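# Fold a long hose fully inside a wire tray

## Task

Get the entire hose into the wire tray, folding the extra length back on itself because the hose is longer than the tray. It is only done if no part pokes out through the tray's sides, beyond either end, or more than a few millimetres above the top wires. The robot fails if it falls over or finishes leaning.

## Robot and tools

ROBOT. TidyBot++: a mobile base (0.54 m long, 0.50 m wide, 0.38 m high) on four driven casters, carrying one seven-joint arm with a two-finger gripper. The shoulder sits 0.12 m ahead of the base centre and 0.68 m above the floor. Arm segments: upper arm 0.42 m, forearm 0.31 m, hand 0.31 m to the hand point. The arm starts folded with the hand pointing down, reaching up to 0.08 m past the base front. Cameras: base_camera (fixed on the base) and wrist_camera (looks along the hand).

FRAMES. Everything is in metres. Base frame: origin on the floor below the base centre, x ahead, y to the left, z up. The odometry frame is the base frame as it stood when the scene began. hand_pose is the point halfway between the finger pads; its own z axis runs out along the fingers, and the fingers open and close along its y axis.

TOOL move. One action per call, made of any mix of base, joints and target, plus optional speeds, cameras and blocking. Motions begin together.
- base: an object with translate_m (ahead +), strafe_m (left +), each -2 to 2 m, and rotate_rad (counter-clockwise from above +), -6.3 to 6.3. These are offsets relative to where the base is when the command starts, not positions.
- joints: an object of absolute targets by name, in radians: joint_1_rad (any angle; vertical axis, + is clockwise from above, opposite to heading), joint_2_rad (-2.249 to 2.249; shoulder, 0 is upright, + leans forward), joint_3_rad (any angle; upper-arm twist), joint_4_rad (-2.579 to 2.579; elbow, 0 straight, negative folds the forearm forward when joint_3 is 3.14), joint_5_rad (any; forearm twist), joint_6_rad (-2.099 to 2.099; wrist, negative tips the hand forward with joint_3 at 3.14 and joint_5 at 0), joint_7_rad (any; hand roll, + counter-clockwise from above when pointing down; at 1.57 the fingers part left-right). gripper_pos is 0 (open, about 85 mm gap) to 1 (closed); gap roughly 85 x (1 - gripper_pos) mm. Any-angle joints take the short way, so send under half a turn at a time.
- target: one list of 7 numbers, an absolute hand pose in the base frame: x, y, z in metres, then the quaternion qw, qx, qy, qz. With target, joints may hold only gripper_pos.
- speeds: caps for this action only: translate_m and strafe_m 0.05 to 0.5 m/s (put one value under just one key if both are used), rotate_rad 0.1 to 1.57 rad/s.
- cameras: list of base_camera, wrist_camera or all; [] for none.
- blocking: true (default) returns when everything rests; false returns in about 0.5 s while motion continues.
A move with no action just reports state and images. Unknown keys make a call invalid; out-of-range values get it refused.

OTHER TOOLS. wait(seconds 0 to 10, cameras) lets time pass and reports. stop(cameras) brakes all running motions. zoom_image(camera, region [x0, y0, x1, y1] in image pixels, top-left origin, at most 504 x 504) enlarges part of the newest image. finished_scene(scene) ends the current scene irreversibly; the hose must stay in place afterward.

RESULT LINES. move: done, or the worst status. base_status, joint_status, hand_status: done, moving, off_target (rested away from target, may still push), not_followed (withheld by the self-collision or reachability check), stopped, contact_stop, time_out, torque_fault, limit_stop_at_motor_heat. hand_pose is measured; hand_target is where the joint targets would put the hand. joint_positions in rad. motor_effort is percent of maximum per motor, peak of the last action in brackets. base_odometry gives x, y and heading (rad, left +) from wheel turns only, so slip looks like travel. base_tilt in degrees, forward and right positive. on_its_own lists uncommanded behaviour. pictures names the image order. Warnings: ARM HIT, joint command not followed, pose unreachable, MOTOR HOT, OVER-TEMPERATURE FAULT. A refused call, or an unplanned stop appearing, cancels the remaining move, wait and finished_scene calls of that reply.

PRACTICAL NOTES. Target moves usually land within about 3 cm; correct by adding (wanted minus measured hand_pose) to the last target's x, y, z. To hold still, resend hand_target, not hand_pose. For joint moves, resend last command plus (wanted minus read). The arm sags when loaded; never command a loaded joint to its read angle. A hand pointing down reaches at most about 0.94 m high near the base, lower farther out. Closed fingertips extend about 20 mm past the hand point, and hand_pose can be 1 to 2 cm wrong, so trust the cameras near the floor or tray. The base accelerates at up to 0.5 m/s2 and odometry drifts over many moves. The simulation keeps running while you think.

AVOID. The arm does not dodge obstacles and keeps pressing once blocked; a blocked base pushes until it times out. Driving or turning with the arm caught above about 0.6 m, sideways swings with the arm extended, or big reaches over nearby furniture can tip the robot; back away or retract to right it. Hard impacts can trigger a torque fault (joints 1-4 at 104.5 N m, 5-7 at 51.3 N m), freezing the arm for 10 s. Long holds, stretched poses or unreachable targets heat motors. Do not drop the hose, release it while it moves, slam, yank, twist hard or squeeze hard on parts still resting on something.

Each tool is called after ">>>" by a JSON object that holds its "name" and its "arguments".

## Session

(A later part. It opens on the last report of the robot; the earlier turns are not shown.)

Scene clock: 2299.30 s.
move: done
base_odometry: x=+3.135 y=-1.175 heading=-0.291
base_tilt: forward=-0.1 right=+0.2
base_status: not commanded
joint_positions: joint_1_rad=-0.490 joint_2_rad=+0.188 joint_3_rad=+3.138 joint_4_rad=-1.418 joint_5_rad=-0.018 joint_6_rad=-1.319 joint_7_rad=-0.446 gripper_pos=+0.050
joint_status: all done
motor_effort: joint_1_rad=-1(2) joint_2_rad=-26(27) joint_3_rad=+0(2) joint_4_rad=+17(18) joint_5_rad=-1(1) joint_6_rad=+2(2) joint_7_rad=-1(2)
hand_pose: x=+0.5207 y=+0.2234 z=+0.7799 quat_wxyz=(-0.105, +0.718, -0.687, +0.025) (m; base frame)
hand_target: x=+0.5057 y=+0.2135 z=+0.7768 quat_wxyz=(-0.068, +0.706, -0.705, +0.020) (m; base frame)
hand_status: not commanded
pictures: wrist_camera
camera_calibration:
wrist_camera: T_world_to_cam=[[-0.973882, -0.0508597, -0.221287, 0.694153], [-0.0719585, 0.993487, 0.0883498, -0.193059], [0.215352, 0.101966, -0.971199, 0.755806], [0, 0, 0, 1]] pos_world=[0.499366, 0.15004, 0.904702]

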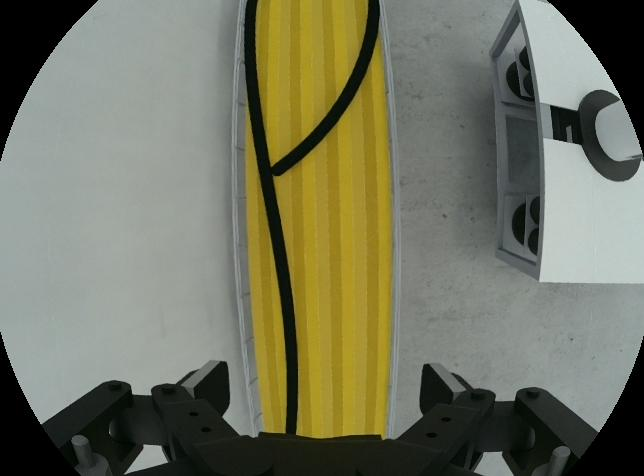

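>>> {"name": "move", "arguments": {"base": {"translate_m":-0.05,"strafe_m":1.25}, "cameras": ["base_camera","wrist_camera"]}}

>>> {"name": "zoom_image", "arguments": {"camera": "base_camera", "region": [0, 0, 440, 150]}}

>>> {"name": "zoom_image", "arguments": {"camera": "wrist_camera", "region": [160, 0, 460, 440]}}

Scene clock: 2314.20 s.
move: done
base_odometry: x=+3.445 y=+0.037 heading=-0.290
base_tilt: forward=-0.1 right=+0.1
base_status: done
joint_positions: joint_1_rad=-0.496 joint_2_rad=+0.188 joint_3_rad=+3.139 joint_4_rad=-1.418 joint_5_rad=-0.018 joint_6_rad=-1.321 joint_7_rad=-0.448 gripper_pos=+0.050
joint_status: not commanded
motor_effort: joint_1_rad=+0(4) joint_2_rad=-26(27) joint_3_rad=+0(2) joint_4_rad=+17(17) joint_5_rad=+0(2) joint_6_rad=+2(2) joint_7_rad=-1(1)
hand_pose: x=+0.5189 y=+0.2255 z=+0.7801 quat_wxyz=(-0.105, +0.720, -0.686, +0.024) (m; base frame)
hand_target: x=+0.5057 y=+0.2135 z=+0.7768 quat_wxyz=(-0.068, +0.706, -0.705, +0.020) (m; base frame)
hand_status: not commanded
pictures: base_camera, wrist_camera
camera_calibration:
wrist_camera: T_world_to_cam=[[-0.973961, -0.0547905, -0.219993, 0.692518], [-0.0757775, 0.993224, 0.088117, -0.193043], [0.213675, 0.102493, -0.971513, 0.757151], [0, 0, 0, 1]] pos_world=[0.498074, 0.152076, 0.904942]

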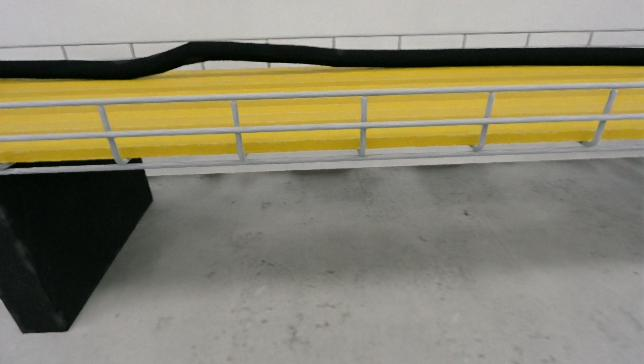

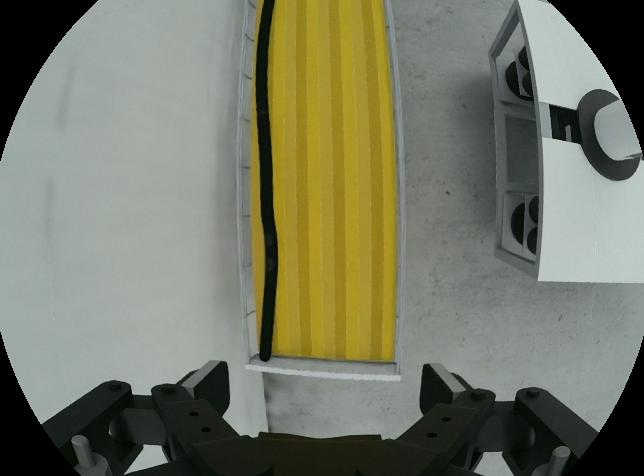

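Scaled by 1.145.

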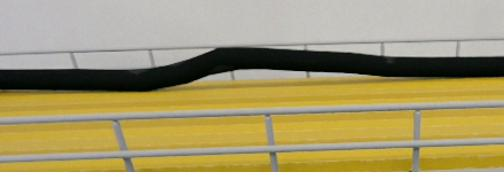

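Scaled by 1.145.

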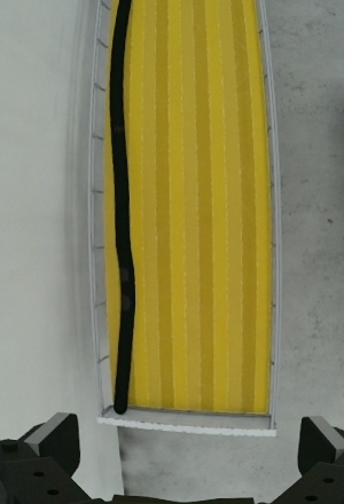

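>>> {"name": "zoom_image", "arguments": {"camera": "base_camera", "region": [130, 20, 270, 100]}}

>>> {"name": "zoom_image", "arguments": {"camera": "base_camera", "region": [240, 20, 380, 100]}}

>>> {"name": "zoom_image", "arguments": {"camera": "wrist_camera", "region": [230, 150, 310, 380]}}

Scaled by 3.600.

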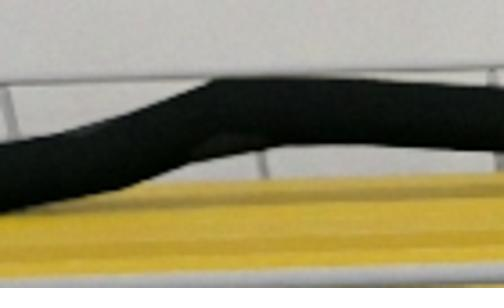

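Scaled by 3.600.

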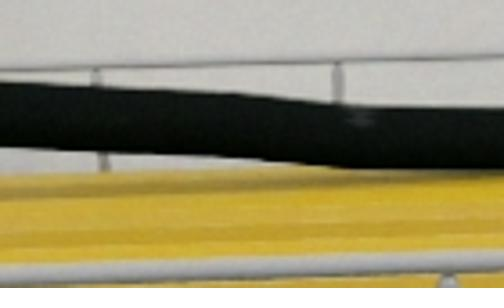

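Scaled by 2.191.

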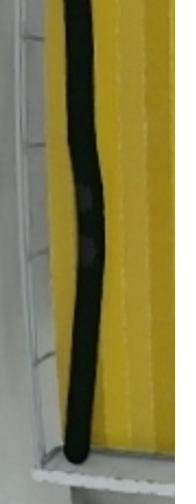

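>>> {"name": "move", "arguments": {"base": {"translate_m":0.16,"strafe_m":0.15}, "speeds": {"translate_m":0.2}, "joints": {"joint_1_rad":0.0,"joint_7_rad":0.05,"joint_2_rad":0.85,"joint_4_rad":-1.83,"joint_6_rad":-0.48,"gripper_pos":0.2}, "cameras": ["base_camera","wrist_camera"]}}

Scene clock: 2368.07 s.
move: done
base_odometry: x=+3.641 y=+0.135 heading=-0.289
base_tilt: forward=-0.1 right=+0.2
base_status: done
joint_positions: joint_1_rad=-0.011 joint_2_rad=+0.826 joint_3_rad=+3.140 joint_4_rad=-1.809 joint_5_rad=-0.018 joint_6_rad=-0.562 joint_7_rad=-0.003 gripper_pos=+0.200
joint_status: all done
motor_effort: joint_1_rad=-1(3) joint_2_rad=-37(41) joint_3_rad=+0(2) joint_4_rad=+7(17) joint_5_rad=+0(1) joint_6_rad=+0(3) joint_7_rad=+0(2)
hand_pose: x=+0.5633 y=+0.0102 z=+0.3811 quat_wxyz=(+0.016, +0.705, -0.709, -0.023) (m; base frame)
hand_target: x=+0.5694 y=+0.0022 z=+0.3668 quat_wxyz=(+0.006, +0.725, -0.689, -0.007) (m; base frame)
hand_status: not commanded
pictures: base_camera, wrist_camera
camera_calibration:
wrist_camera: T_world_to_cam=[[-0.999652, -0.0154244, 0.0213859, 0.558253], [-0.0155536, 0.999862, -0.00588983, 0.0611021], [-0.0212921, -0.00622041, -0.999754, 0.526402], [0, 0, 0, 1]] pos_world=[0.570218, -0.0492085, 0.514693]

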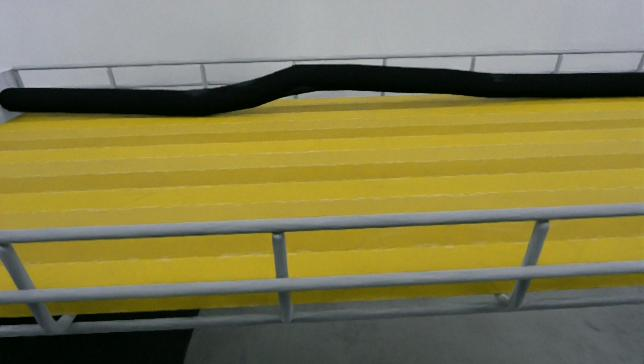

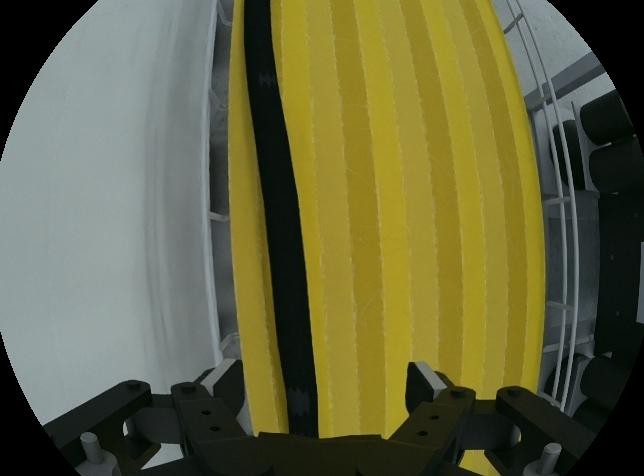

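>>> {"name": "move", "arguments": {"joints": {"joint_2_rad":1.16,"joint_4_rad":-1.66,"joint_6_rad":-0.28}, "cameras": ["base_camera"]}}

>>> {"name": "move", "arguments": {"joints": {"gripper_pos":0.9}, "cameras": ["base_camera"]}}

>>> {"name": "move", "arguments": {"joints": {"joint_2_rad":1.12,"joint_4_rad":-1.9,"joint_6_rad":0.3}, "cameras": ["base_camera","wrist_camera"]}}

Scene clock: 2380.60 s.
move: done
base_odometry: x=+3.641 y=+0.135 heading=-0.289
base_tilt: forward=-0.2 right=+0.2
base_status: not commanded
joint_positions: joint_1_rad=-0.011 joint_2_rad=+1.140 joint_3_rad=+3.140 joint_4_rad=-1.681 joint_5_rad=-0.018 joint_6_rad=-0.365 joint_7_rad=-0.002 gripper_pos=+0.200
joint_status: all done
motor_effort: joint_1_rad=-1(1) joint_2_rad=-41(43) joint_3_rad=-1(1) joint_4_rad=+4(8) joint_5_rad=+0(1) joint_6_rad=+0(1) joint_7_rad=-1(1)
hand_pose: x=+0.5864 y=+0.0097 z=+0.2483 quat_wxyz=(+0.013, +0.704, -0.709, -0.018) (m; base frame)
hand_target: x=+0.6171 y=+0.0023 z=+0.2406 quat_wxyz=(-0.015, +0.725, -0.689, +0.015) (m; base frame)
hand_status: not commanded
pictures: base_camera

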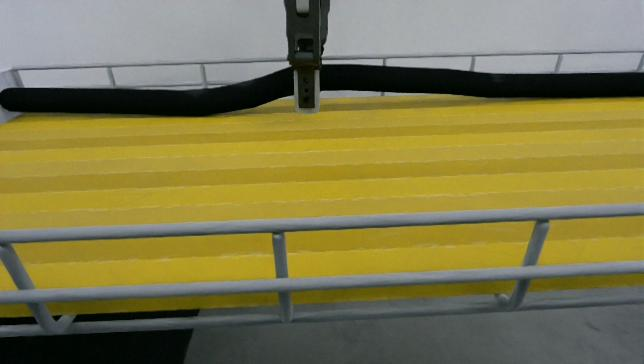

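Scene clock: 2381.53 s.
move: off_target
base_odometry: x=+3.641 y=+0.135 heading=-0.289
base_tilt: forward=-0.2 right=+0.1
base_status: not commanded
joint_positions: joint_1_rad=-0.011 joint_2_rad=+1.140 joint_3_rad=+3.140 joint_4_rad=-1.676 joint_5_rad=-0.018 joint_6_rad=-0.357 joint_7_rad=+0.000 gripper_pos=+0.745
joint_status: gripper_pos off_target (ended at +0.745, target +0.900)
motor_effort: joint_1_rad=-1(1) joint_2_rad=-40(41) joint_3_rad=+0(2) joint_4_rad=+5(6) joint_5_rad=-1(1) joint_6_rad=+1(1) joint_7_rad=-1(1)
hand_pose: x=+0.5919 y=+0.0095 z=+0.2487 quat_wxyz=(+0.009, +0.705, -0.709, -0.014) (m; base frame)
hand_target: x=+0.6171 y=+0.0023 z=+0.2406 quat_wxyz=(-0.015, +0.725, -0.689, +0.015) (m; base frame)
hand_status: not commanded
pictures: base_camera

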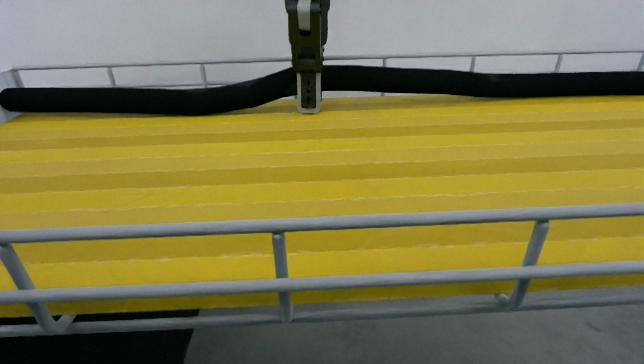

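Scene clock: 2383.17 s.
move: off_target
base_odometry: x=+3.641 y=+0.135 heading=-0.289
base_tilt: forward=-0.2 right=+0.2
base_status: not commanded
joint_positions: joint_1_rad=-0.011 joint_2_rad=+1.124 joint_3_rad=+3.137 joint_4_rad=-1.918 joint_5_rad=-0.018 joint_6_rad=+0.179 joint_7_rad=+0.001 gripper_pos=+0.746
joint_status: joint_6_rad off_target (ended at +0.179, target +0.300); the others done
motor_effort: joint_1_rad=+3(3) joint_2_rad=-45(46) joint_3_rad=+2(3) joint_4_rad=+9(9) joint_5_rad=-1(1) joint_6_rad=+8(8) joint_7_rad=-1(2)
hand_pose: x=+0.6153 y=+0.0085 z=+0.2515 quat_wxyz=(-0.100, +0.698, -0.702, +0.096) (m; base frame)
hand_target: x=+0.6632 y=+0.0023 z=+0.2691 quat_wxyz=(-0.145, +0.709, -0.674, +0.151) (m; base frame)
hand_status: not commanded
pictures: base_camera, wrist_camera
camera_calibration:
wrist_camera: T_world_to_cam=[[-0.951145, -0.0156646, -0.308348, 0.666074], [-0.0112153, 0.999806, -0.0161965, 0.0627848], [0.308542, -0.011947, -0.951136, 0.182796], [0, 0, 0, 1]] pos_world=[0.577837, -0.050155, 0.380264]

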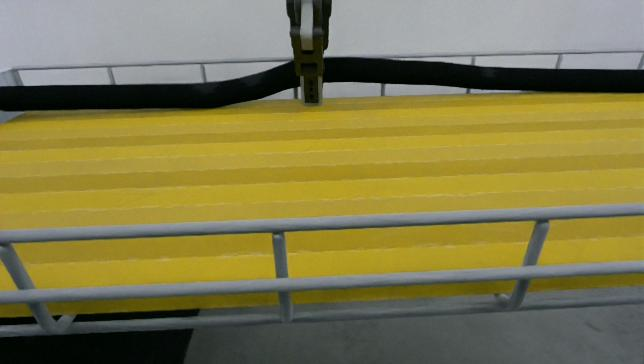

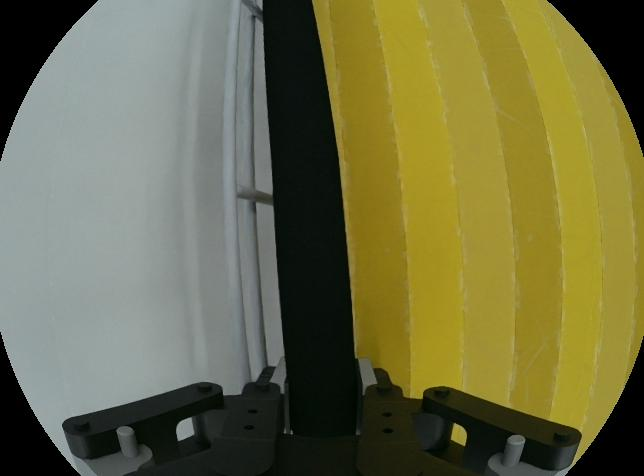

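>>> {"name": "move", "arguments": {"joints": {"joint_2_rad":1.29,"joint_4_rad":-2.09,"joint_6_rad":0.85}, "cameras": ["base_camera","wrist_camera"]}}

Scene clock: 2392.53 s.
move: off_target
base_odometry: x=+3.641 y=+0.135 heading=-0.289
base_tilt: forward=-0.2 right=+0.2
base_status: not commanded
joint_positions: joint_1_rad=-0.011 joint_2_rad=+1.226 joint_3_rad=+3.130 joint_4_rad=-2.123 joint_5_rad=-0.018 joint_6_rad=+0.758 joint_7_rad=+0.001 gripper_pos=+0.746
joint_status: joint_2_rad off_target (ended at +1.227, target +1.290); the others done
motor_effort: joint_1_rad=+3(3) joint_2_rad=-29(45) joint_3_rad=+4(4) joint_4_rad=+8(10) joint_5_rad=-3(3) joint_6_rad=+6(9) joint_7_rad=+0(1)
hand_pose: x=+0.6126 y=+0.0091 z=+0.2510 quat_wxyz=(-0.194, +0.679, -0.682, +0.190) (m; base frame)
hand_target: x=+0.6278 y=+0.0022 z=+0.2381 quat_wxyz=(-0.208, +0.691, -0.657, +0.218) (m; base frame)
hand_status: not commanded
pictures: base_camera, wrist_camera
camera_calibration:
wrist_camera: T_world_to_cam=[[-0.833853, -0.0160921, -0.551752, 0.652569], [-0.00665066, 0.999795, -0.0191085, 0.0600878], [0.551946, -0.0122642, -0.833789, 0.00459639], [0, 0, 0, 1]] pos_world=[0.542009, -0.0495179, 0.365037]

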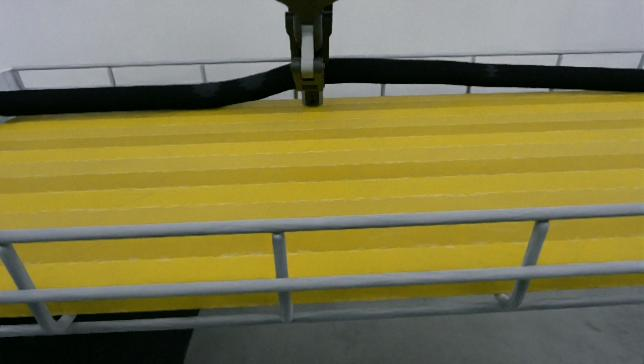

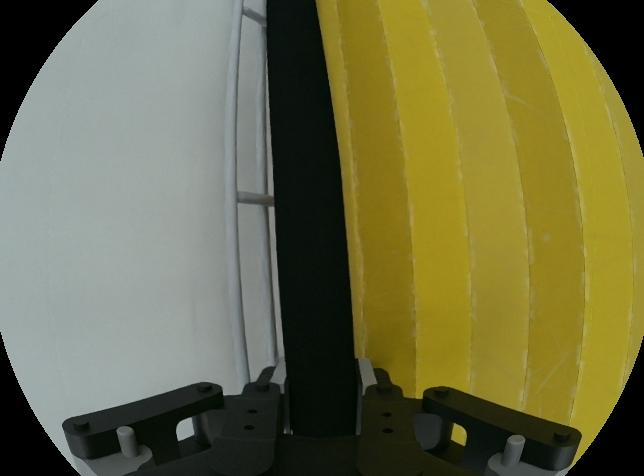

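>>> {"name": "move", "arguments": {"joints": {"joint_2_rad":1.45,"joint_4_rad":-2.29,"joint_6_rad":1.5}, "cameras": ["base_camera"]}}

>>> {"name": "move", "arguments": {"joints": {"gripper_pos":0.45}, "cameras": ["base_camera","wrist_camera"]}}

Scene clock: 2399.03 s.
move: done
base_odometry: x=+3.641 y=+0.135 heading=-0.289
base_tilt: forward=-0.1 right=+0.2
base_status: not commanded
joint_positions: joint_1_rad=-0.011 joint_2_rad=+1.439 joint_3_rad=+3.129 joint_4_rad=-2.275 joint_5_rad=-0.018 joint_6_rad=+1.410 joint_7_rad=+0.001 gripper_pos=+0.746
joint_status: all done
motor_effort: joint_1_rad=+1(4) joint_2_rad=-35(37) joint_3_rad=+1(5) joint_4_rad=-5(9) joint_5_rad=-2(3) joint_6_rad=+8(8) joint_7_rad=-1(1)
hand_pose: x=+0.5971 y=+0.0071 z=+0.2647 quat_wxyz=(-0.288, +0.645, -0.647, +0.287) (m; base frame)
hand_target: x=+0.6037 y=+0.0021 z=+0.2797 quat_wxyz=(-0.301, +0.652, -0.621, +0.315) (m; base frame)
hand_status: not commanded
pictures: base_camera

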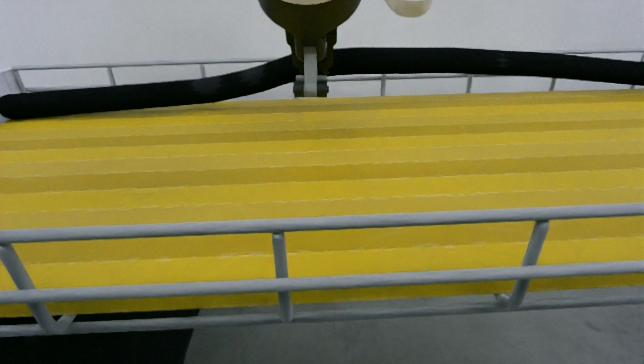

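Scene clock: 2399.83 s.
move: done
base_odometry: x=+3.641 y=+0.135 heading=-0.289
base_tilt: forward=-0.2 right=+0.1
base_status: not commanded
joint_positions: joint_1_rad=-0.009 joint_2_rad=+1.439 joint_3_rad=+3.130 joint_4_rad=-2.275 joint_5_rad=-0.018 joint_6_rad=+1.425 joint_7_rad=+0.001 gripper_pos=+0.450
joint_status: all done
motor_effort: joint_1_rad=-1(1) joint_2_rad=-33(35) joint_3_rad=+0(1) joint_4_rad=-5(6) joint_5_rad=+0(2) joint_6_rad=+6(8) joint_7_rad=+0(1)
hand_pose: x=+0.6003 y=+0.0059 z=+0.2683 quat_wxyz=(-0.292, +0.642, -0.645, +0.292) (m; base frame)
hand_target: x=+0.6037 y=+0.0021 z=+0.2797 quat_wxyz=(-0.301, +0.652, -0.621, +0.315) (m; base frame)
hand_status: not commanded
pictures: base_camera, wrist_camera
camera_calibration:
wrist_camera: T_world_to_cam=[[-0.631257, -0.0180722, -0.775363, 0.590202], [0.00267107, 0.999672, -0.025475, 0.0596726], [0.775569, -0.0181524, -0.631002, -0.16288], [0, 0, 0, 1]] pos_world=[0.498735, -0.0519435, 0.356363]

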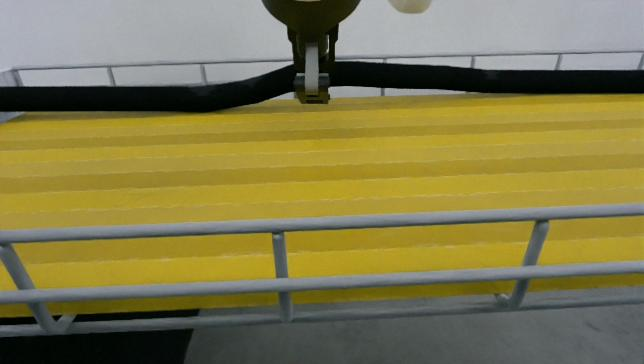

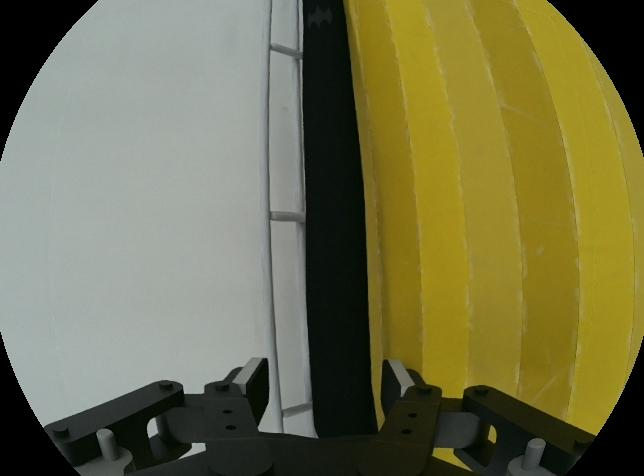

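>>> {"name": "move", "arguments": {"joints": {"gripper_pos":0.1}, "cameras": []}}

>>> {"name": "move", "arguments": {"joints": {"joint_2_rad":1.0,"joint_4_rad":-2.3,"joint_6_rad":1.2}, "cameras": ["base_camera","wrist_camera"]}}

>>> {"name": "zoom_image", "arguments": {"camera": "base_camera", "region": [200, 30, 400, 130]}}

>>> {"name": "zoom_image", "arguments": {"camera": "wrist_camera", "region": [220, 0, 480, 440]}}

Scene clock: 2412.07 s.
move: done
base_odometry: x=+3.641 y=+0.135 heading=-0.289
base_tilt: forward=-0.1 right=+0.2
base_status: not commanded
joint_positions: joint_1_rad=-0.009 joint_2_rad=+1.439 joint_3_rad=+3.130 joint_4_rad=-2.275 joint_5_rad=-0.018 joint_6_rad=+1.425 joint_7_rad=+0.001 gripper_pos=+0.100
joint_status: all done
motor_effort: joint_1_rad=+0(1) joint_2_rad=-33(34) joint_3_rad=-1(1) joint_4_rad=-5(6) joint_5_rad=-1(1) joint_6_rad=+6(7) joint_7_rad=+0(1)
hand_pose: x=+0.6003 y=+0.0059 z=+0.2683 quat_wxyz=(-0.292, +0.642, -0.645, +0.292) (m; base frame)
hand_target: x=+0.6037 y=+0.0021 z=+0.2797 quat_wxyz=(-0.301, +0.652, -0.621, +0.315) (m; base frame)
hand_status: not commanded
pictures: none
No camera images: "cameras" was empty.

Scene clock: 2413.70 s.
move: done
base_odometry: x=+3.641 y=+0.135 heading=-0.289
base_tilt: forward=-0.2 right=+0.2
base_status: not commanded
joint_positions: joint_1_rad=-0.006 joint_2_rad=+1.018 joint_3_rad=+3.133 joint_4_rad=-2.309 joint_5_rad=-0.018 joint_6_rad=+1.258 joint_7_rad=+0.001 gripper_pos=+0.100
joint_status: all done
motor_effort: joint_1_rad=-1(2) joint_2_rad=-39(42) joint_3_rad=-1(2) joint_4_rad=+5(11) joint_5_rad=+0(1) joint_6_rad=+11(17) joint_7_rad=+0(1)
hand_pose: x=+0.6925 y=+0.0041 z=+0.4453 quat_wxyz=(-0.361, +0.605, -0.610, +0.361) (m; base frame)
hand_target: x=+0.6922 y=+0.0022 z=+0.4416 quat_wxyz=(-0.343, +0.629, -0.598, +0.360) (m; base frame)
hand_status: not commanded
pictures: base_camera, wrist_camera
camera_calibration:
wrist_camera: T_world_to_cam=[[-0.446687, -0.0157504, -0.894552, 0.710887], [0.0111033, 0.99967, -0.0231456, 0.0588752], [0.894621, -0.0202713, -0.446365, -0.287428], [0, 0, 0, 1]] pos_world=[0.574029, -0.0534856, 0.50899]

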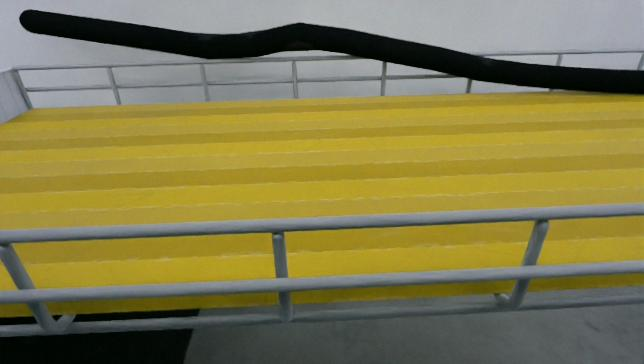

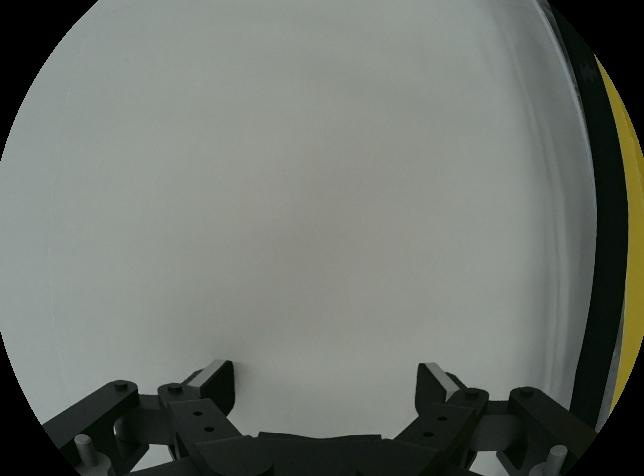

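Scaled by 2.520.

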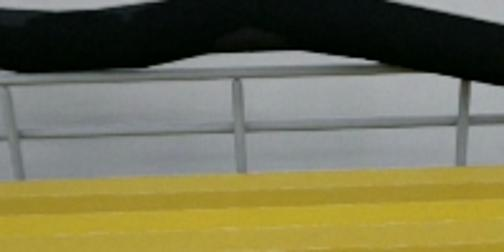

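Scaled by 1.145.

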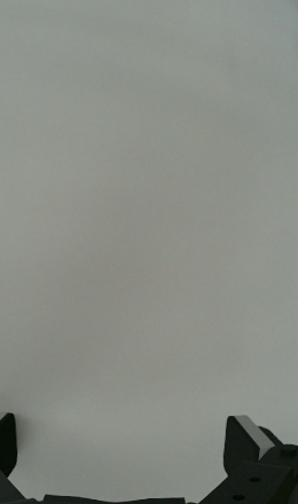

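>>> {"name": "move", "arguments": {}}

Scene clock: 2441.77 s.
base_odometry: x=+3.641 y=+0.135 heading=-0.289
base_tilt: forward=-0.1 right=+0.1
base_status: not commanded
joint_positions: joint_1_rad=-0.006 joint_2_rad=+1.018 joint_3_rad=+3.133 joint_4_rad=-2.309 joint_5_rad=-0.018 joint_6_rad=+1.258 joint_7_rad=+0.001 gripper_pos=+0.100
joint_status: all done
motor_effort: joint_1_rad=-1(2) joint_2_rad=-39(42) joint_3_rad=-1(2) joint_4_rad=+6(11) joint_5_rad=+0(1) joint_6_rad=+11(17) joint_7_rad=+0(1)
hand_pose: x=+0.6926 y=+0.0041 z=+0.4453 quat_wxyz=(-0.361, +0.605, -0.610, +0.361) (m; base frame)
hand_target: x=+0.6922 y=+0.0022 z=+0.4416 quat_wxyz=(-0.343, +0.629, -0.598, +0.360) (m; base frame)
hand_status: not commanded
pictures: base_camera, wrist_camera
camera_calibration:
wrist_camera: T_world_to_cam=[[-0.446719, -0.0157488, -0.894536, 0.710936], [0.0111017, 0.999671, -0.0231438, 0.0588757], [0.894606, -0.0202697, -0.446397, -0.287394], [0, 0, 0, 1]] pos_world=[0.574039, -0.0534853, 0.509028]

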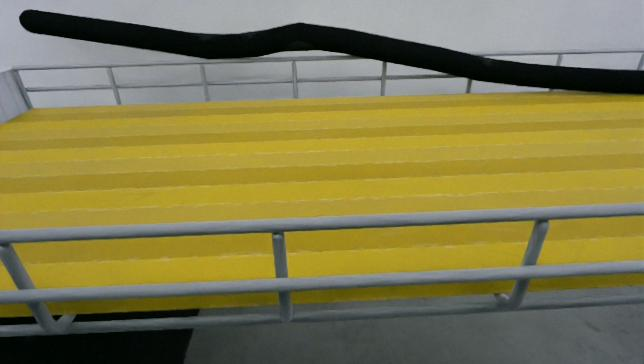

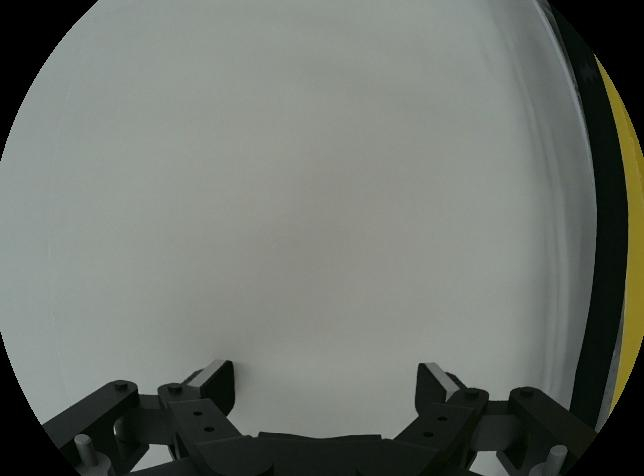

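>>> {"name": "move", "arguments": {"joints": {"joint_1_rad":0,"joint_2_rad":0.2,"joint_3_rad":3.14,"joint_4_rad":-1.4,"joint_5_rad":0,"joint_6_rad":-1.35,"joint_7_rad":0}}}

Scene clock: 2462.23 s.
move: done
base_odometry: x=+3.641 y=+0.135 heading=-0.290
base_tilt: forward=-0.2 right=+0.2
base_status: not commanded
joint_positions: joint_1_rad=+0.000 joint_2_rad=+0.185 joint_3_rad=+3.140 joint_4_rad=-1.412 joint_5_rad=-0.018 joint_6_rad=-1.266 joint_7_rad=+0.001 gripper_pos=+0.100
joint_status: all done
motor_effort: joint_1_rad=+0(4) joint_2_rad=-26(54) joint_3_rad=+0(3) joint_4_rad=+17(31) joint_5_rad=+0(2) joint_6_rad=+2(21) joint_7_rad=-1(1)
hand_pose: x=+0.5961 y=+0.0073 z=+0.7879 quat_wxyz=(-0.105, +0.700, -0.700, +0.092) (m; base frame)
hand_target: x=+0.5761 y=+0.0021 z=+0.7794 quat_wxyz=(-0.068, +0.704, -0.703, +0.067) (m; base frame)
hand_status: not commanded
pictures: base_camera, wrist_camera
camera_calibration:
wrist_camera: T_world_to_cam=[[-0.950997, -0.017795, -0.308689, 0.813433], [-0.0173309, 0.999841, -0.00424564, 0.0667017], [0.308715, 0.00131226, -0.951154, 0.698681], [0, 0, 0, 1]] pos_world=[0.559035, -0.0531328, 0.915934]

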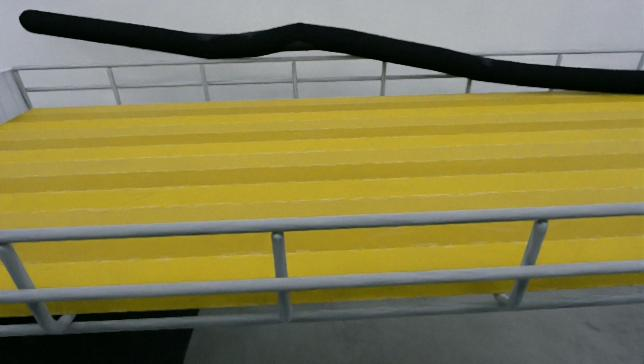

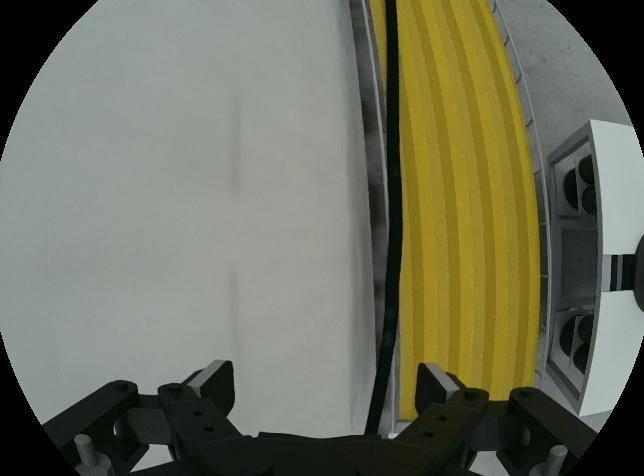

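>>> {"name": "move", "arguments": {"base": {"strafe_m":0.1,"translate_m":0.05}, "joints": {"joint_1_rad":0,"joint_2_rad":0.7,"joint_3_rad":3.14,"joint_4_rad":-1.8,"joint_5_rad":0,"joint_6_rad":-0.66,"joint_7_rad":0.05}}}

>>> {"name": "move", "arguments": {"joints": {"joint_2_rad":0.95,"joint_4_rad":-1.79,"joint_6_rad":-0.4}}}

Scene clock: 2480.53 s.
move: time_out
base_odometry: x=+3.715 y=+0.214 heading=-0.286
base_tilt: forward=-0.2 right=+0.1
base_status: translate_m time_out (by the wheels' count: +0.048 of +0.050); strafe_m time_out (by the wheels' count: +0.097 of +0.100)
joint_positions: joint_1_rad=-0.005 joint_2_rad=+0.681 joint_3_rad=+3.137 joint_4_rad=-1.782 joint_5_rad=-0.018 joint_6_rad=-0.740 joint_7_rad=+0.001 gripper_pos=+0.100
joint_status: all done
motor_effort: joint_1_rad=-1(6) joint_2_rad=-35(39) joint_3_rad=-1(4) joint_4_rad=+9(18) joint_5_rad=+0(2) joint_6_rad=-1(6) joint_7_rad=-1(2)
hand_pose: x=+0.5622 y=+0.0096 z=+0.4535 quat_wxyz=(+0.017, +0.705, -0.708, -0.027) (m; base frame)
hand_target: x=+0.5724 y=+0.0021 z=+0.4405 quat_wxyz=(+0.006, +0.725, -0.689, -0.007) (m; base frame)
hand_status: not commanded
pictures: base_camera, wrist_camera
camera_calibration:
wrist_camera: T_world_to_cam=[[-0.999504, -0.0178383, 0.02595, 0.553469], [-0.0178901, 0.999838, -0.00176562, 0.0615717], [-0.0259143, -0.002229, -0.999662, 0.601242], [0, 0, 0, 1]] pos_world=[0.569877, -0.0503486, 0.586785]

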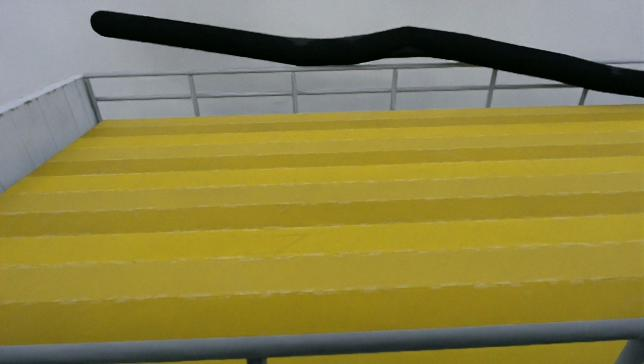

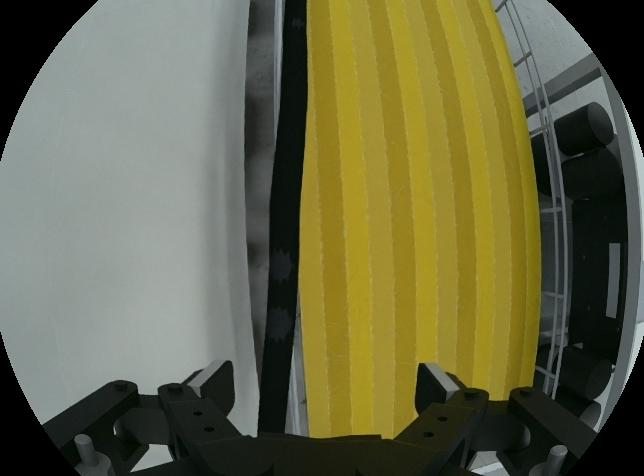

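not run: a stop that you did not command came earlier in this reply.

>>> {"name": "move", "arguments": {"joints": {"joint_2_rad":1.02,"joint_4_rad":-1.67,"joint_6_rad":-0.37,"joint_7_rad":0.05,"gripper_pos":0.35}}}

Scene clock: 2499.87 s.
move: off_target
base_odometry: x=+3.715 y=+0.214 heading=-0.286
base_tilt: forward=-0.2 right=+0.1
base_status: not commanded
joint_positions: joint_1_rad=-0.005 joint_2_rad=+1.001 joint_3_rad=+3.137 joint_4_rad=-1.700 joint_5_rad=-0.018 joint_6_rad=-0.466 joint_7_rad=+0.001 gripper_pos=+0.350
joint_status: joint_6_rad off_target (ended at -0.466, target -0.370); the others done
motor_effort: joint_1_rad=-1(1) joint_2_rad=-41(42) joint_3_rad=+0(1) joint_4_rad=+9(10) joint_5_rad=+0(1) joint_6_rad=+2(2) joint_7_rad=-1(1)
hand_pose: x=+0.5997 y=+0.0089 z=+0.3135 quat_wxyz=(+0.005, +0.704, -0.710, -0.013) (m; base frame)
hand_target: x=+0.6401 y=+0.0023 z=+0.3089 quat_wxyz=(-0.029, +0.724, -0.688, +0.029) (m; base frame)
hand_status: not commanded
pictures: base_camera, wrist_camera
camera_calibration:
wrist_camera: T_world_to_cam=[[-0.999845, -0.0141542, -0.0104445, 0.606215], [-0.0141001, 0.999887, -0.00523237, 0.0614953], [0.0105174, -0.00508429, -0.999932, 0.440529], [0, 0, 0, 1]] pos_world=[0.602355, -0.0506681, 0.447152]

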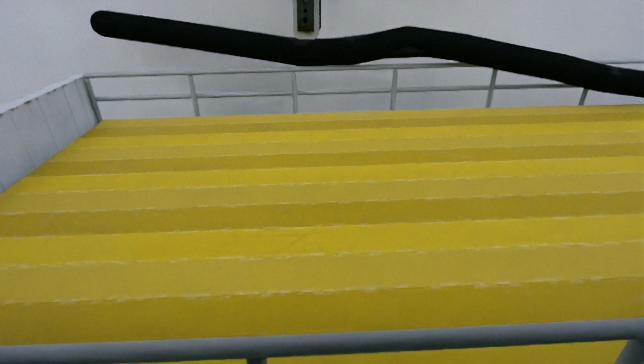

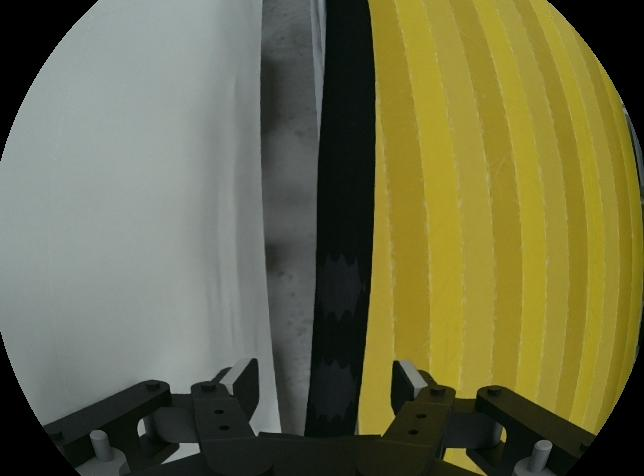

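>>> {"name": "move", "arguments": {"joints": {"joint_2_rad":1.1,"joint_4_rad":-1.655,"joint_6_rad":-0.30}}}

>>> {"name": "move", "arguments": {"joints": {"gripper_pos":0.85}}}

Scene clock: 2507.37 s.
move: done
base_odometry: x=+3.715 y=+0.214 heading=-0.286
base_tilt: forward=-0.2 right=+0.1
base_status: not commanded
joint_positions: joint_1_rad=-0.005 joint_2_rad=+1.082 joint_3_rad=+3.137 joint_4_rad=-1.685 joint_5_rad=-0.018 joint_6_rad=-0.389 joint_7_rad=+0.001 gripper_pos=+0.350
joint_status: all done
motor_effort: joint_1_rad=-1(1) joint_2_rad=-42(43) joint_3_rad=-1(1) joint_4_rad=+7(11) joint_5_rad=+0(1) joint_6_rad=+2(4) joint_7_rad=-1(1)
hand_pose: x=+0.6009 y=+0.0086 z=+0.2755 quat_wxyz=(+0.002, +0.704, -0.710, -0.009) (m; base frame)
hand_target: x=+0.6394 y=+0.0023 z=+0.2714 quat_wxyz=(-0.030, +0.724, -0.688, +0.031) (m; base frame)
hand_status: not commanded
pictures: base_camera, wrist_camera
camera_calibration:
wrist_camera: T_world_to_cam=[[-0.999712, -0.0132922, -0.0199941, 0.609472], [-0.0131676, 0.999893, -0.00635089, 0.0613698], [0.0200764, -0.00608578, -0.99978, 0.396727], [0, 0, 0, 1]] pos_world=[0.60214, -0.0508476, 0.409216]

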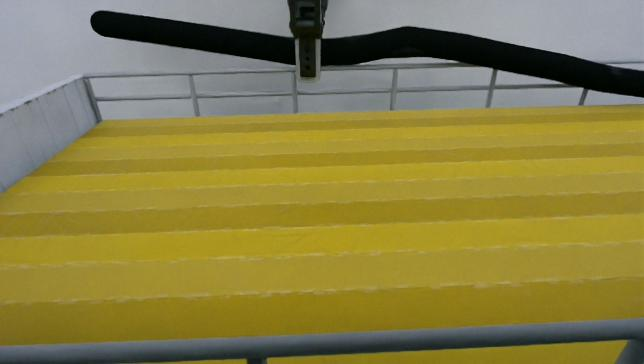

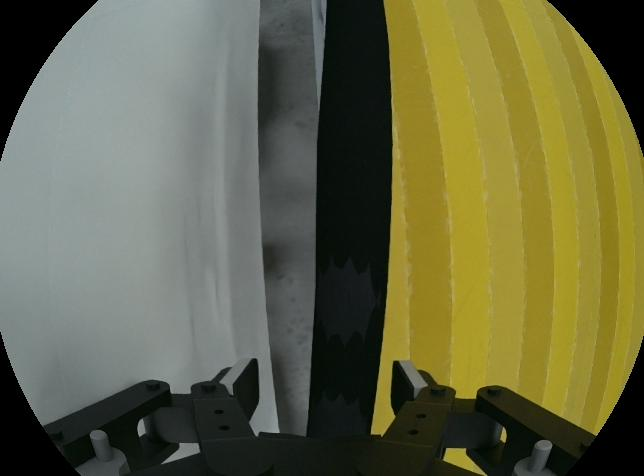

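Scene clock: 2508.20 s.
move: off_target
base_odometry: x=+3.715 y=+0.214 heading=-0.286
base_tilt: forward=-0.2 right=+0.2
base_status: not commanded
joint_positions: joint_1_rad=-0.005 joint_2_rad=+1.081 joint_3_rad=+3.137 joint_4_rad=-1.690 joint_5_rad=-0.018 joint_6_rad=-0.387 joint_7_rad=+0.002 gripper_pos=+0.750
joint_status: gripper_pos off_target (ended at +0.750, target +0.850)
motor_effort: joint_1_rad=+0(1) joint_2_rad=-39(44) joint_3_rad=+0(2) joint_4_rad=+10(20) joint_5_rad=+0(1) joint_6_rad=+5(14) joint_7_rad=-1(2)
hand_pose: x=+0.5991 y=+0.0087 z=+0.2754 quat_wxyz=(+0.002, +0.705, -0.709, -0.009) (m; base frame)
hand_target: x=+0.6394 y=+0.0023 z=+0.2714 quat_wxyz=(-0.030, +0.724, -0.688, +0.031) (m; base frame)
hand_status: not commanded
pictures: base_camera, wrist_camera
camera_calibration:
wrist_camera: T_world_to_cam=[[-0.999718, -0.0146287, -0.018722, 0.607353], [-0.0145141, 0.999875, -0.00624079, 0.0620626], [0.018811, -0.00596729, -0.999805, 0.397457], [0, 0, 0, 1]] pos_world=[0.600606, -0.0507983, 0.409138]

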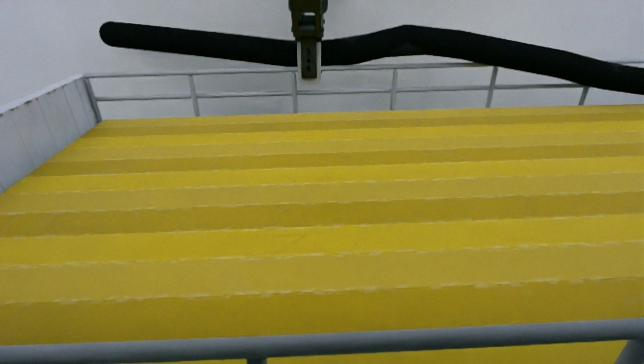

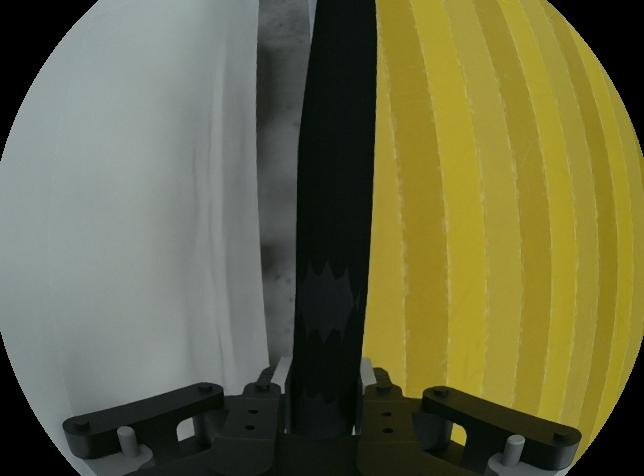

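>>> {"name": "move", "arguments": {"joints": {"gripper_pos":0.9,"joint_2_rad":1.0,"joint_4_rad":-1.69,"joint_6_rad":-0.42}, "cameras": []}}

>>> {"name": "move", "arguments": {"base": {"translate_m":-0.12}}}

Scene clock: 2513.03 s.
move: off_target
base_odometry: x=+3.715 y=+0.214 heading=-0.286
base_tilt: forward=-0.2 right=+0.2
base_status: not commanded
joint_positions: joint_1_rad=-0.003 joint_2_rad=+1.022 joint_3_rad=+3.138 joint_4_rad=-1.711 joint_5_rad=-0.018 joint_6_rad=-0.400 joint_7_rad=+0.002 gripper_pos=+0.752
joint_status: gripper_pos off_target (ended at +0.752, target +0.900); the others done
motor_effort: joint_1_rad=-2(3) joint_2_rad=-45(49) joint_3_rad=-3(3) joint_4_rad=+10(16) joint_5_rad=-1(2) joint_6_rad=+3(9) joint_7_rad=+0(1)
hand_pose: x=+0.6058 y=+0.0069 z=+0.3018 quat_wxyz=(-0.007, +0.704, -0.710, +0.000) (m; base frame)
hand_target: x=+0.6200 y=+0.0023 z=+0.3152 quat_wxyz=(-0.011, +0.725, -0.689, +0.011) (m; base frame)
hand_status: not commanded
pictures: none
No camera images: "cameras" was empty.

Scene clock: 2514.33 s.
move: done
base_odometry: x=+3.600 y=+0.248 heading=-0.286
base_tilt: forward=-0.2 right=+0.2
base_status: done
joint_positions: joint_1_rad=-0.003 joint_2_rad=+0.990 joint_3_rad=+3.138 joint_4_rad=-1.696 joint_5_rad=-0.018 joint_6_rad=-0.400 joint_7_rad=+0.002 gripper_pos=+0.752
joint_status: not commanded
motor_effort: joint_1_rad=-3(3) joint_2_rad=-42(46) joint_3_rad=-2(3) joint_4_rad=+7(10) joint_5_rad=-1(1) joint_6_rad=+0(3) joint_7_rad=+0(1)
hand_pose: x=+0.6265 y=+0.0068 z=+0.3197 quat_wxyz=(-0.023, +0.703, -0.710, +0.016) (m; base frame)
hand_target: x=+0.6200 y=+0.0023 z=+0.3152 quat_wxyz=(-0.011, +0.725, -0.689, +0.011) (m; base frame)
hand_status: not commanded
pictures: base_camera, wrist_camera
camera_calibration:
wrist_camera: T_world_to_cam=[[-0.995812, -0.0116486, -0.0906836, 0.656153], [-0.0109822, 0.999909, -0.00784423, 0.0629456], [0.0907667, -0.00681546, -0.995849, 0.394888], [0, 0, 0, 1]] pos_world=[0.618254, -0.0526052, 0.453245]

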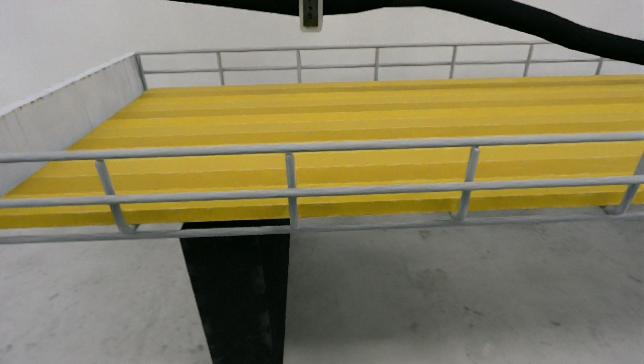

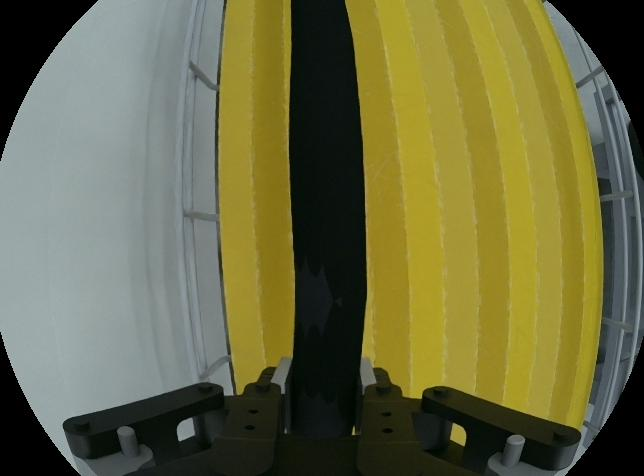

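>>> {"name": "move", "arguments": {"joints": {"joint_2_rad":1.17,"joint_4_rad":-1.69,"joint_6_rad":-0.30}}}

Scene clock: 2521.03 s.
move: done
base_odometry: x=+3.600 y=+0.248 heading=-0.286
base_tilt: forward=-0.2 right=+0.2
base_status: not commanded
joint_positions: joint_1_rad=-0.003 joint_2_rad=+1.139 joint_3_rad=+3.139 joint_4_rad=-1.695 joint_5_rad=-0.018 joint_6_rad=-0.370 joint_7_rad=+0.003 gripper_pos=+0.752
joint_status: all done
motor_effort: joint_1_rad=+0(2) joint_2_rad=-35(43) joint_3_rad=+0(3) joint_4_rad=+3(8) joint_5_rad=+0(2) joint_6_rad=+0(2) joint_7_rad=-1(2)
hand_pose: x=+0.5772 y=+0.0064 z=+0.2477 quat_wxyz=(+0.019, +0.703, -0.710, -0.025) (m; base frame)
hand_target: x=+0.5880 y=+0.0023 z=+0.2328 quat_wxyz=(+0.006, +0.725, -0.689, -0.007) (m; base frame)
hand_status: not commanded
pictures: base_camera, wrist_camera
camera_calibration:
wrist_camera: T_world_to_cam=[[-0.999574, -0.0115699, 0.0268102, 0.573579], [-0.0117726, 0.999903, -0.0074156, 0.0626106], [-0.0267218, -0.00772806, -0.999613, 0.396413], [0, 0, 0, 1]] pos_world=[0.584664, -0.0529048, 0.381346]

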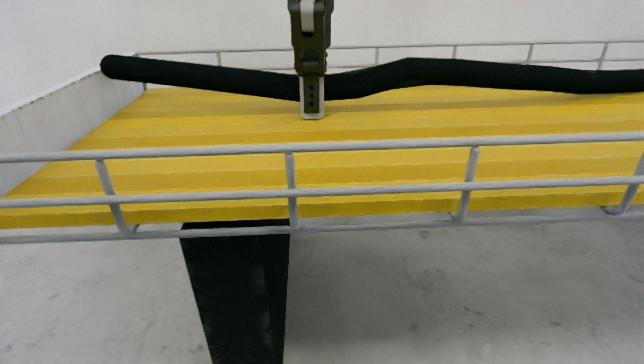

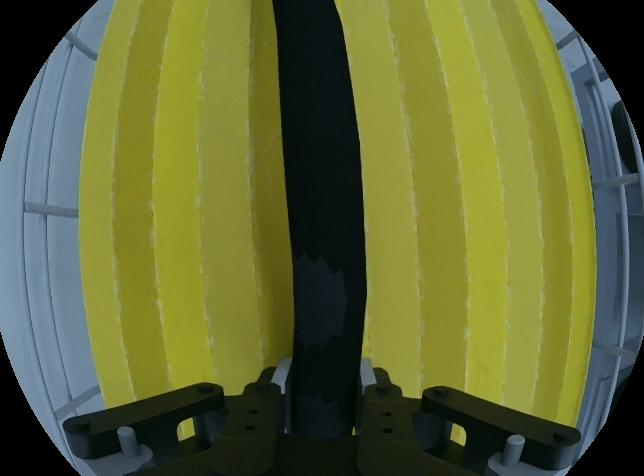

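>>> {"name": "move", "arguments": {"joints": {"gripper_pos":0.65}, "cameras": []}}

>>> {"name": "move", "arguments": {"joints": {"gripper_pos":0.5}}}

Scene clock: 2528.07 s.
move: done
base_odometry: x=+3.600 y=+0.248 heading=-0.286
base_tilt: forward=-0.2 right=+0.2
base_status: not commanded
joint_positions: joint_1_rad=-0.003 joint_2_rad=+1.140 joint_3_rad=+3.139 joint_4_rad=-1.695 joint_5_rad=-0.018 joint_6_rad=-0.370 joint_7_rad=+0.003 gripper_pos=+0.650
joint_status: all done
motor_effort: joint_1_rad=-1(1) joint_2_rad=-38(40) joint_3_rad=+0(1) joint_4_rad=+4(6) joint_5_rad=+0(1) joint_6_rad=+1(2) joint_7_rad=-1(1)
hand_pose: x=+0.5767 y=+0.0064 z=+0.2472 quat_wxyz=(+0.019, +0.703, -0.710, -0.025) (m; base frame)
hand_target: x=+0.5880 y=+0.0023 z=+0.2328 quat_wxyz=(+0.006, +0.725, -0.689, -0.007) (m; base frame)
hand_status: not commanded
pictures: none
No camera images: "cameras" was empty.

Scene clock: 2528.63 s.
move: done
base_odometry: x=+3.600 y=+0.248 heading=-0.286
base_tilt: forward=-0.3 right=+0.2
base_status: not commanded
joint_positions: joint_1_rad=-0.003 joint_2_rad=+1.142 joint_3_rad=+3.139 joint_4_rad=-1.695 joint_5_rad=-0.018 joint_6_rad=-0.370 joint_7_rad=+0.003 gripper_pos=+0.500
joint_status: all done
motor_effort: joint_1_rad=-1(1) joint_2_rad=-40(41) joint_3_rad=+0(1) joint_4_rad=+4(4) joint_5_rad=-1(1) joint_6_rad=-1(1) joint_7_rad=+0(1)
hand_pose: x=+0.5759 y=+0.0063 z=+0.2463 quat_wxyz=(+0.020, +0.703, -0.710, -0.026) (m; base frame)
hand_target: x=+0.5880 y=+0.0023 z=+0.2328 quat_wxyz=(+0.006, +0.725, -0.689, -0.007) (m; base frame)
hand_status: not commanded
pictures: base_camera, wrist_camera
camera_calibration:
wrist_camera: T_world_to_cam=[[-0.999488, -0.0115693, 0.0298338, 0.571489], [-0.0117947, 0.999903, -0.00738928, 0.0625948], [-0.0297454, -0.00773738, -0.999528, 0.396707], [0, 0, 0, 1]] pos_world=[0.583735, -0.0529075, 0.379933]

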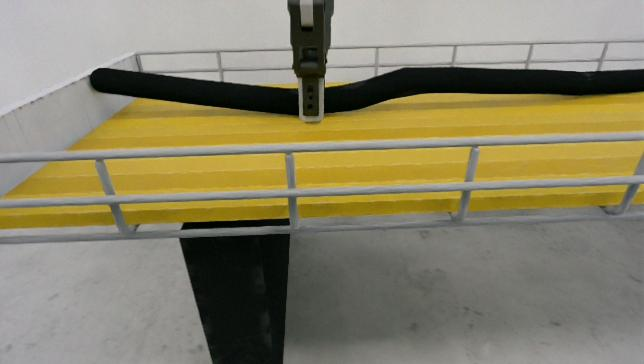

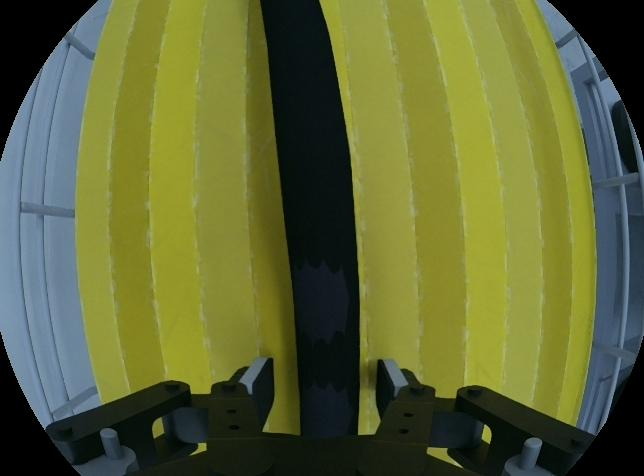

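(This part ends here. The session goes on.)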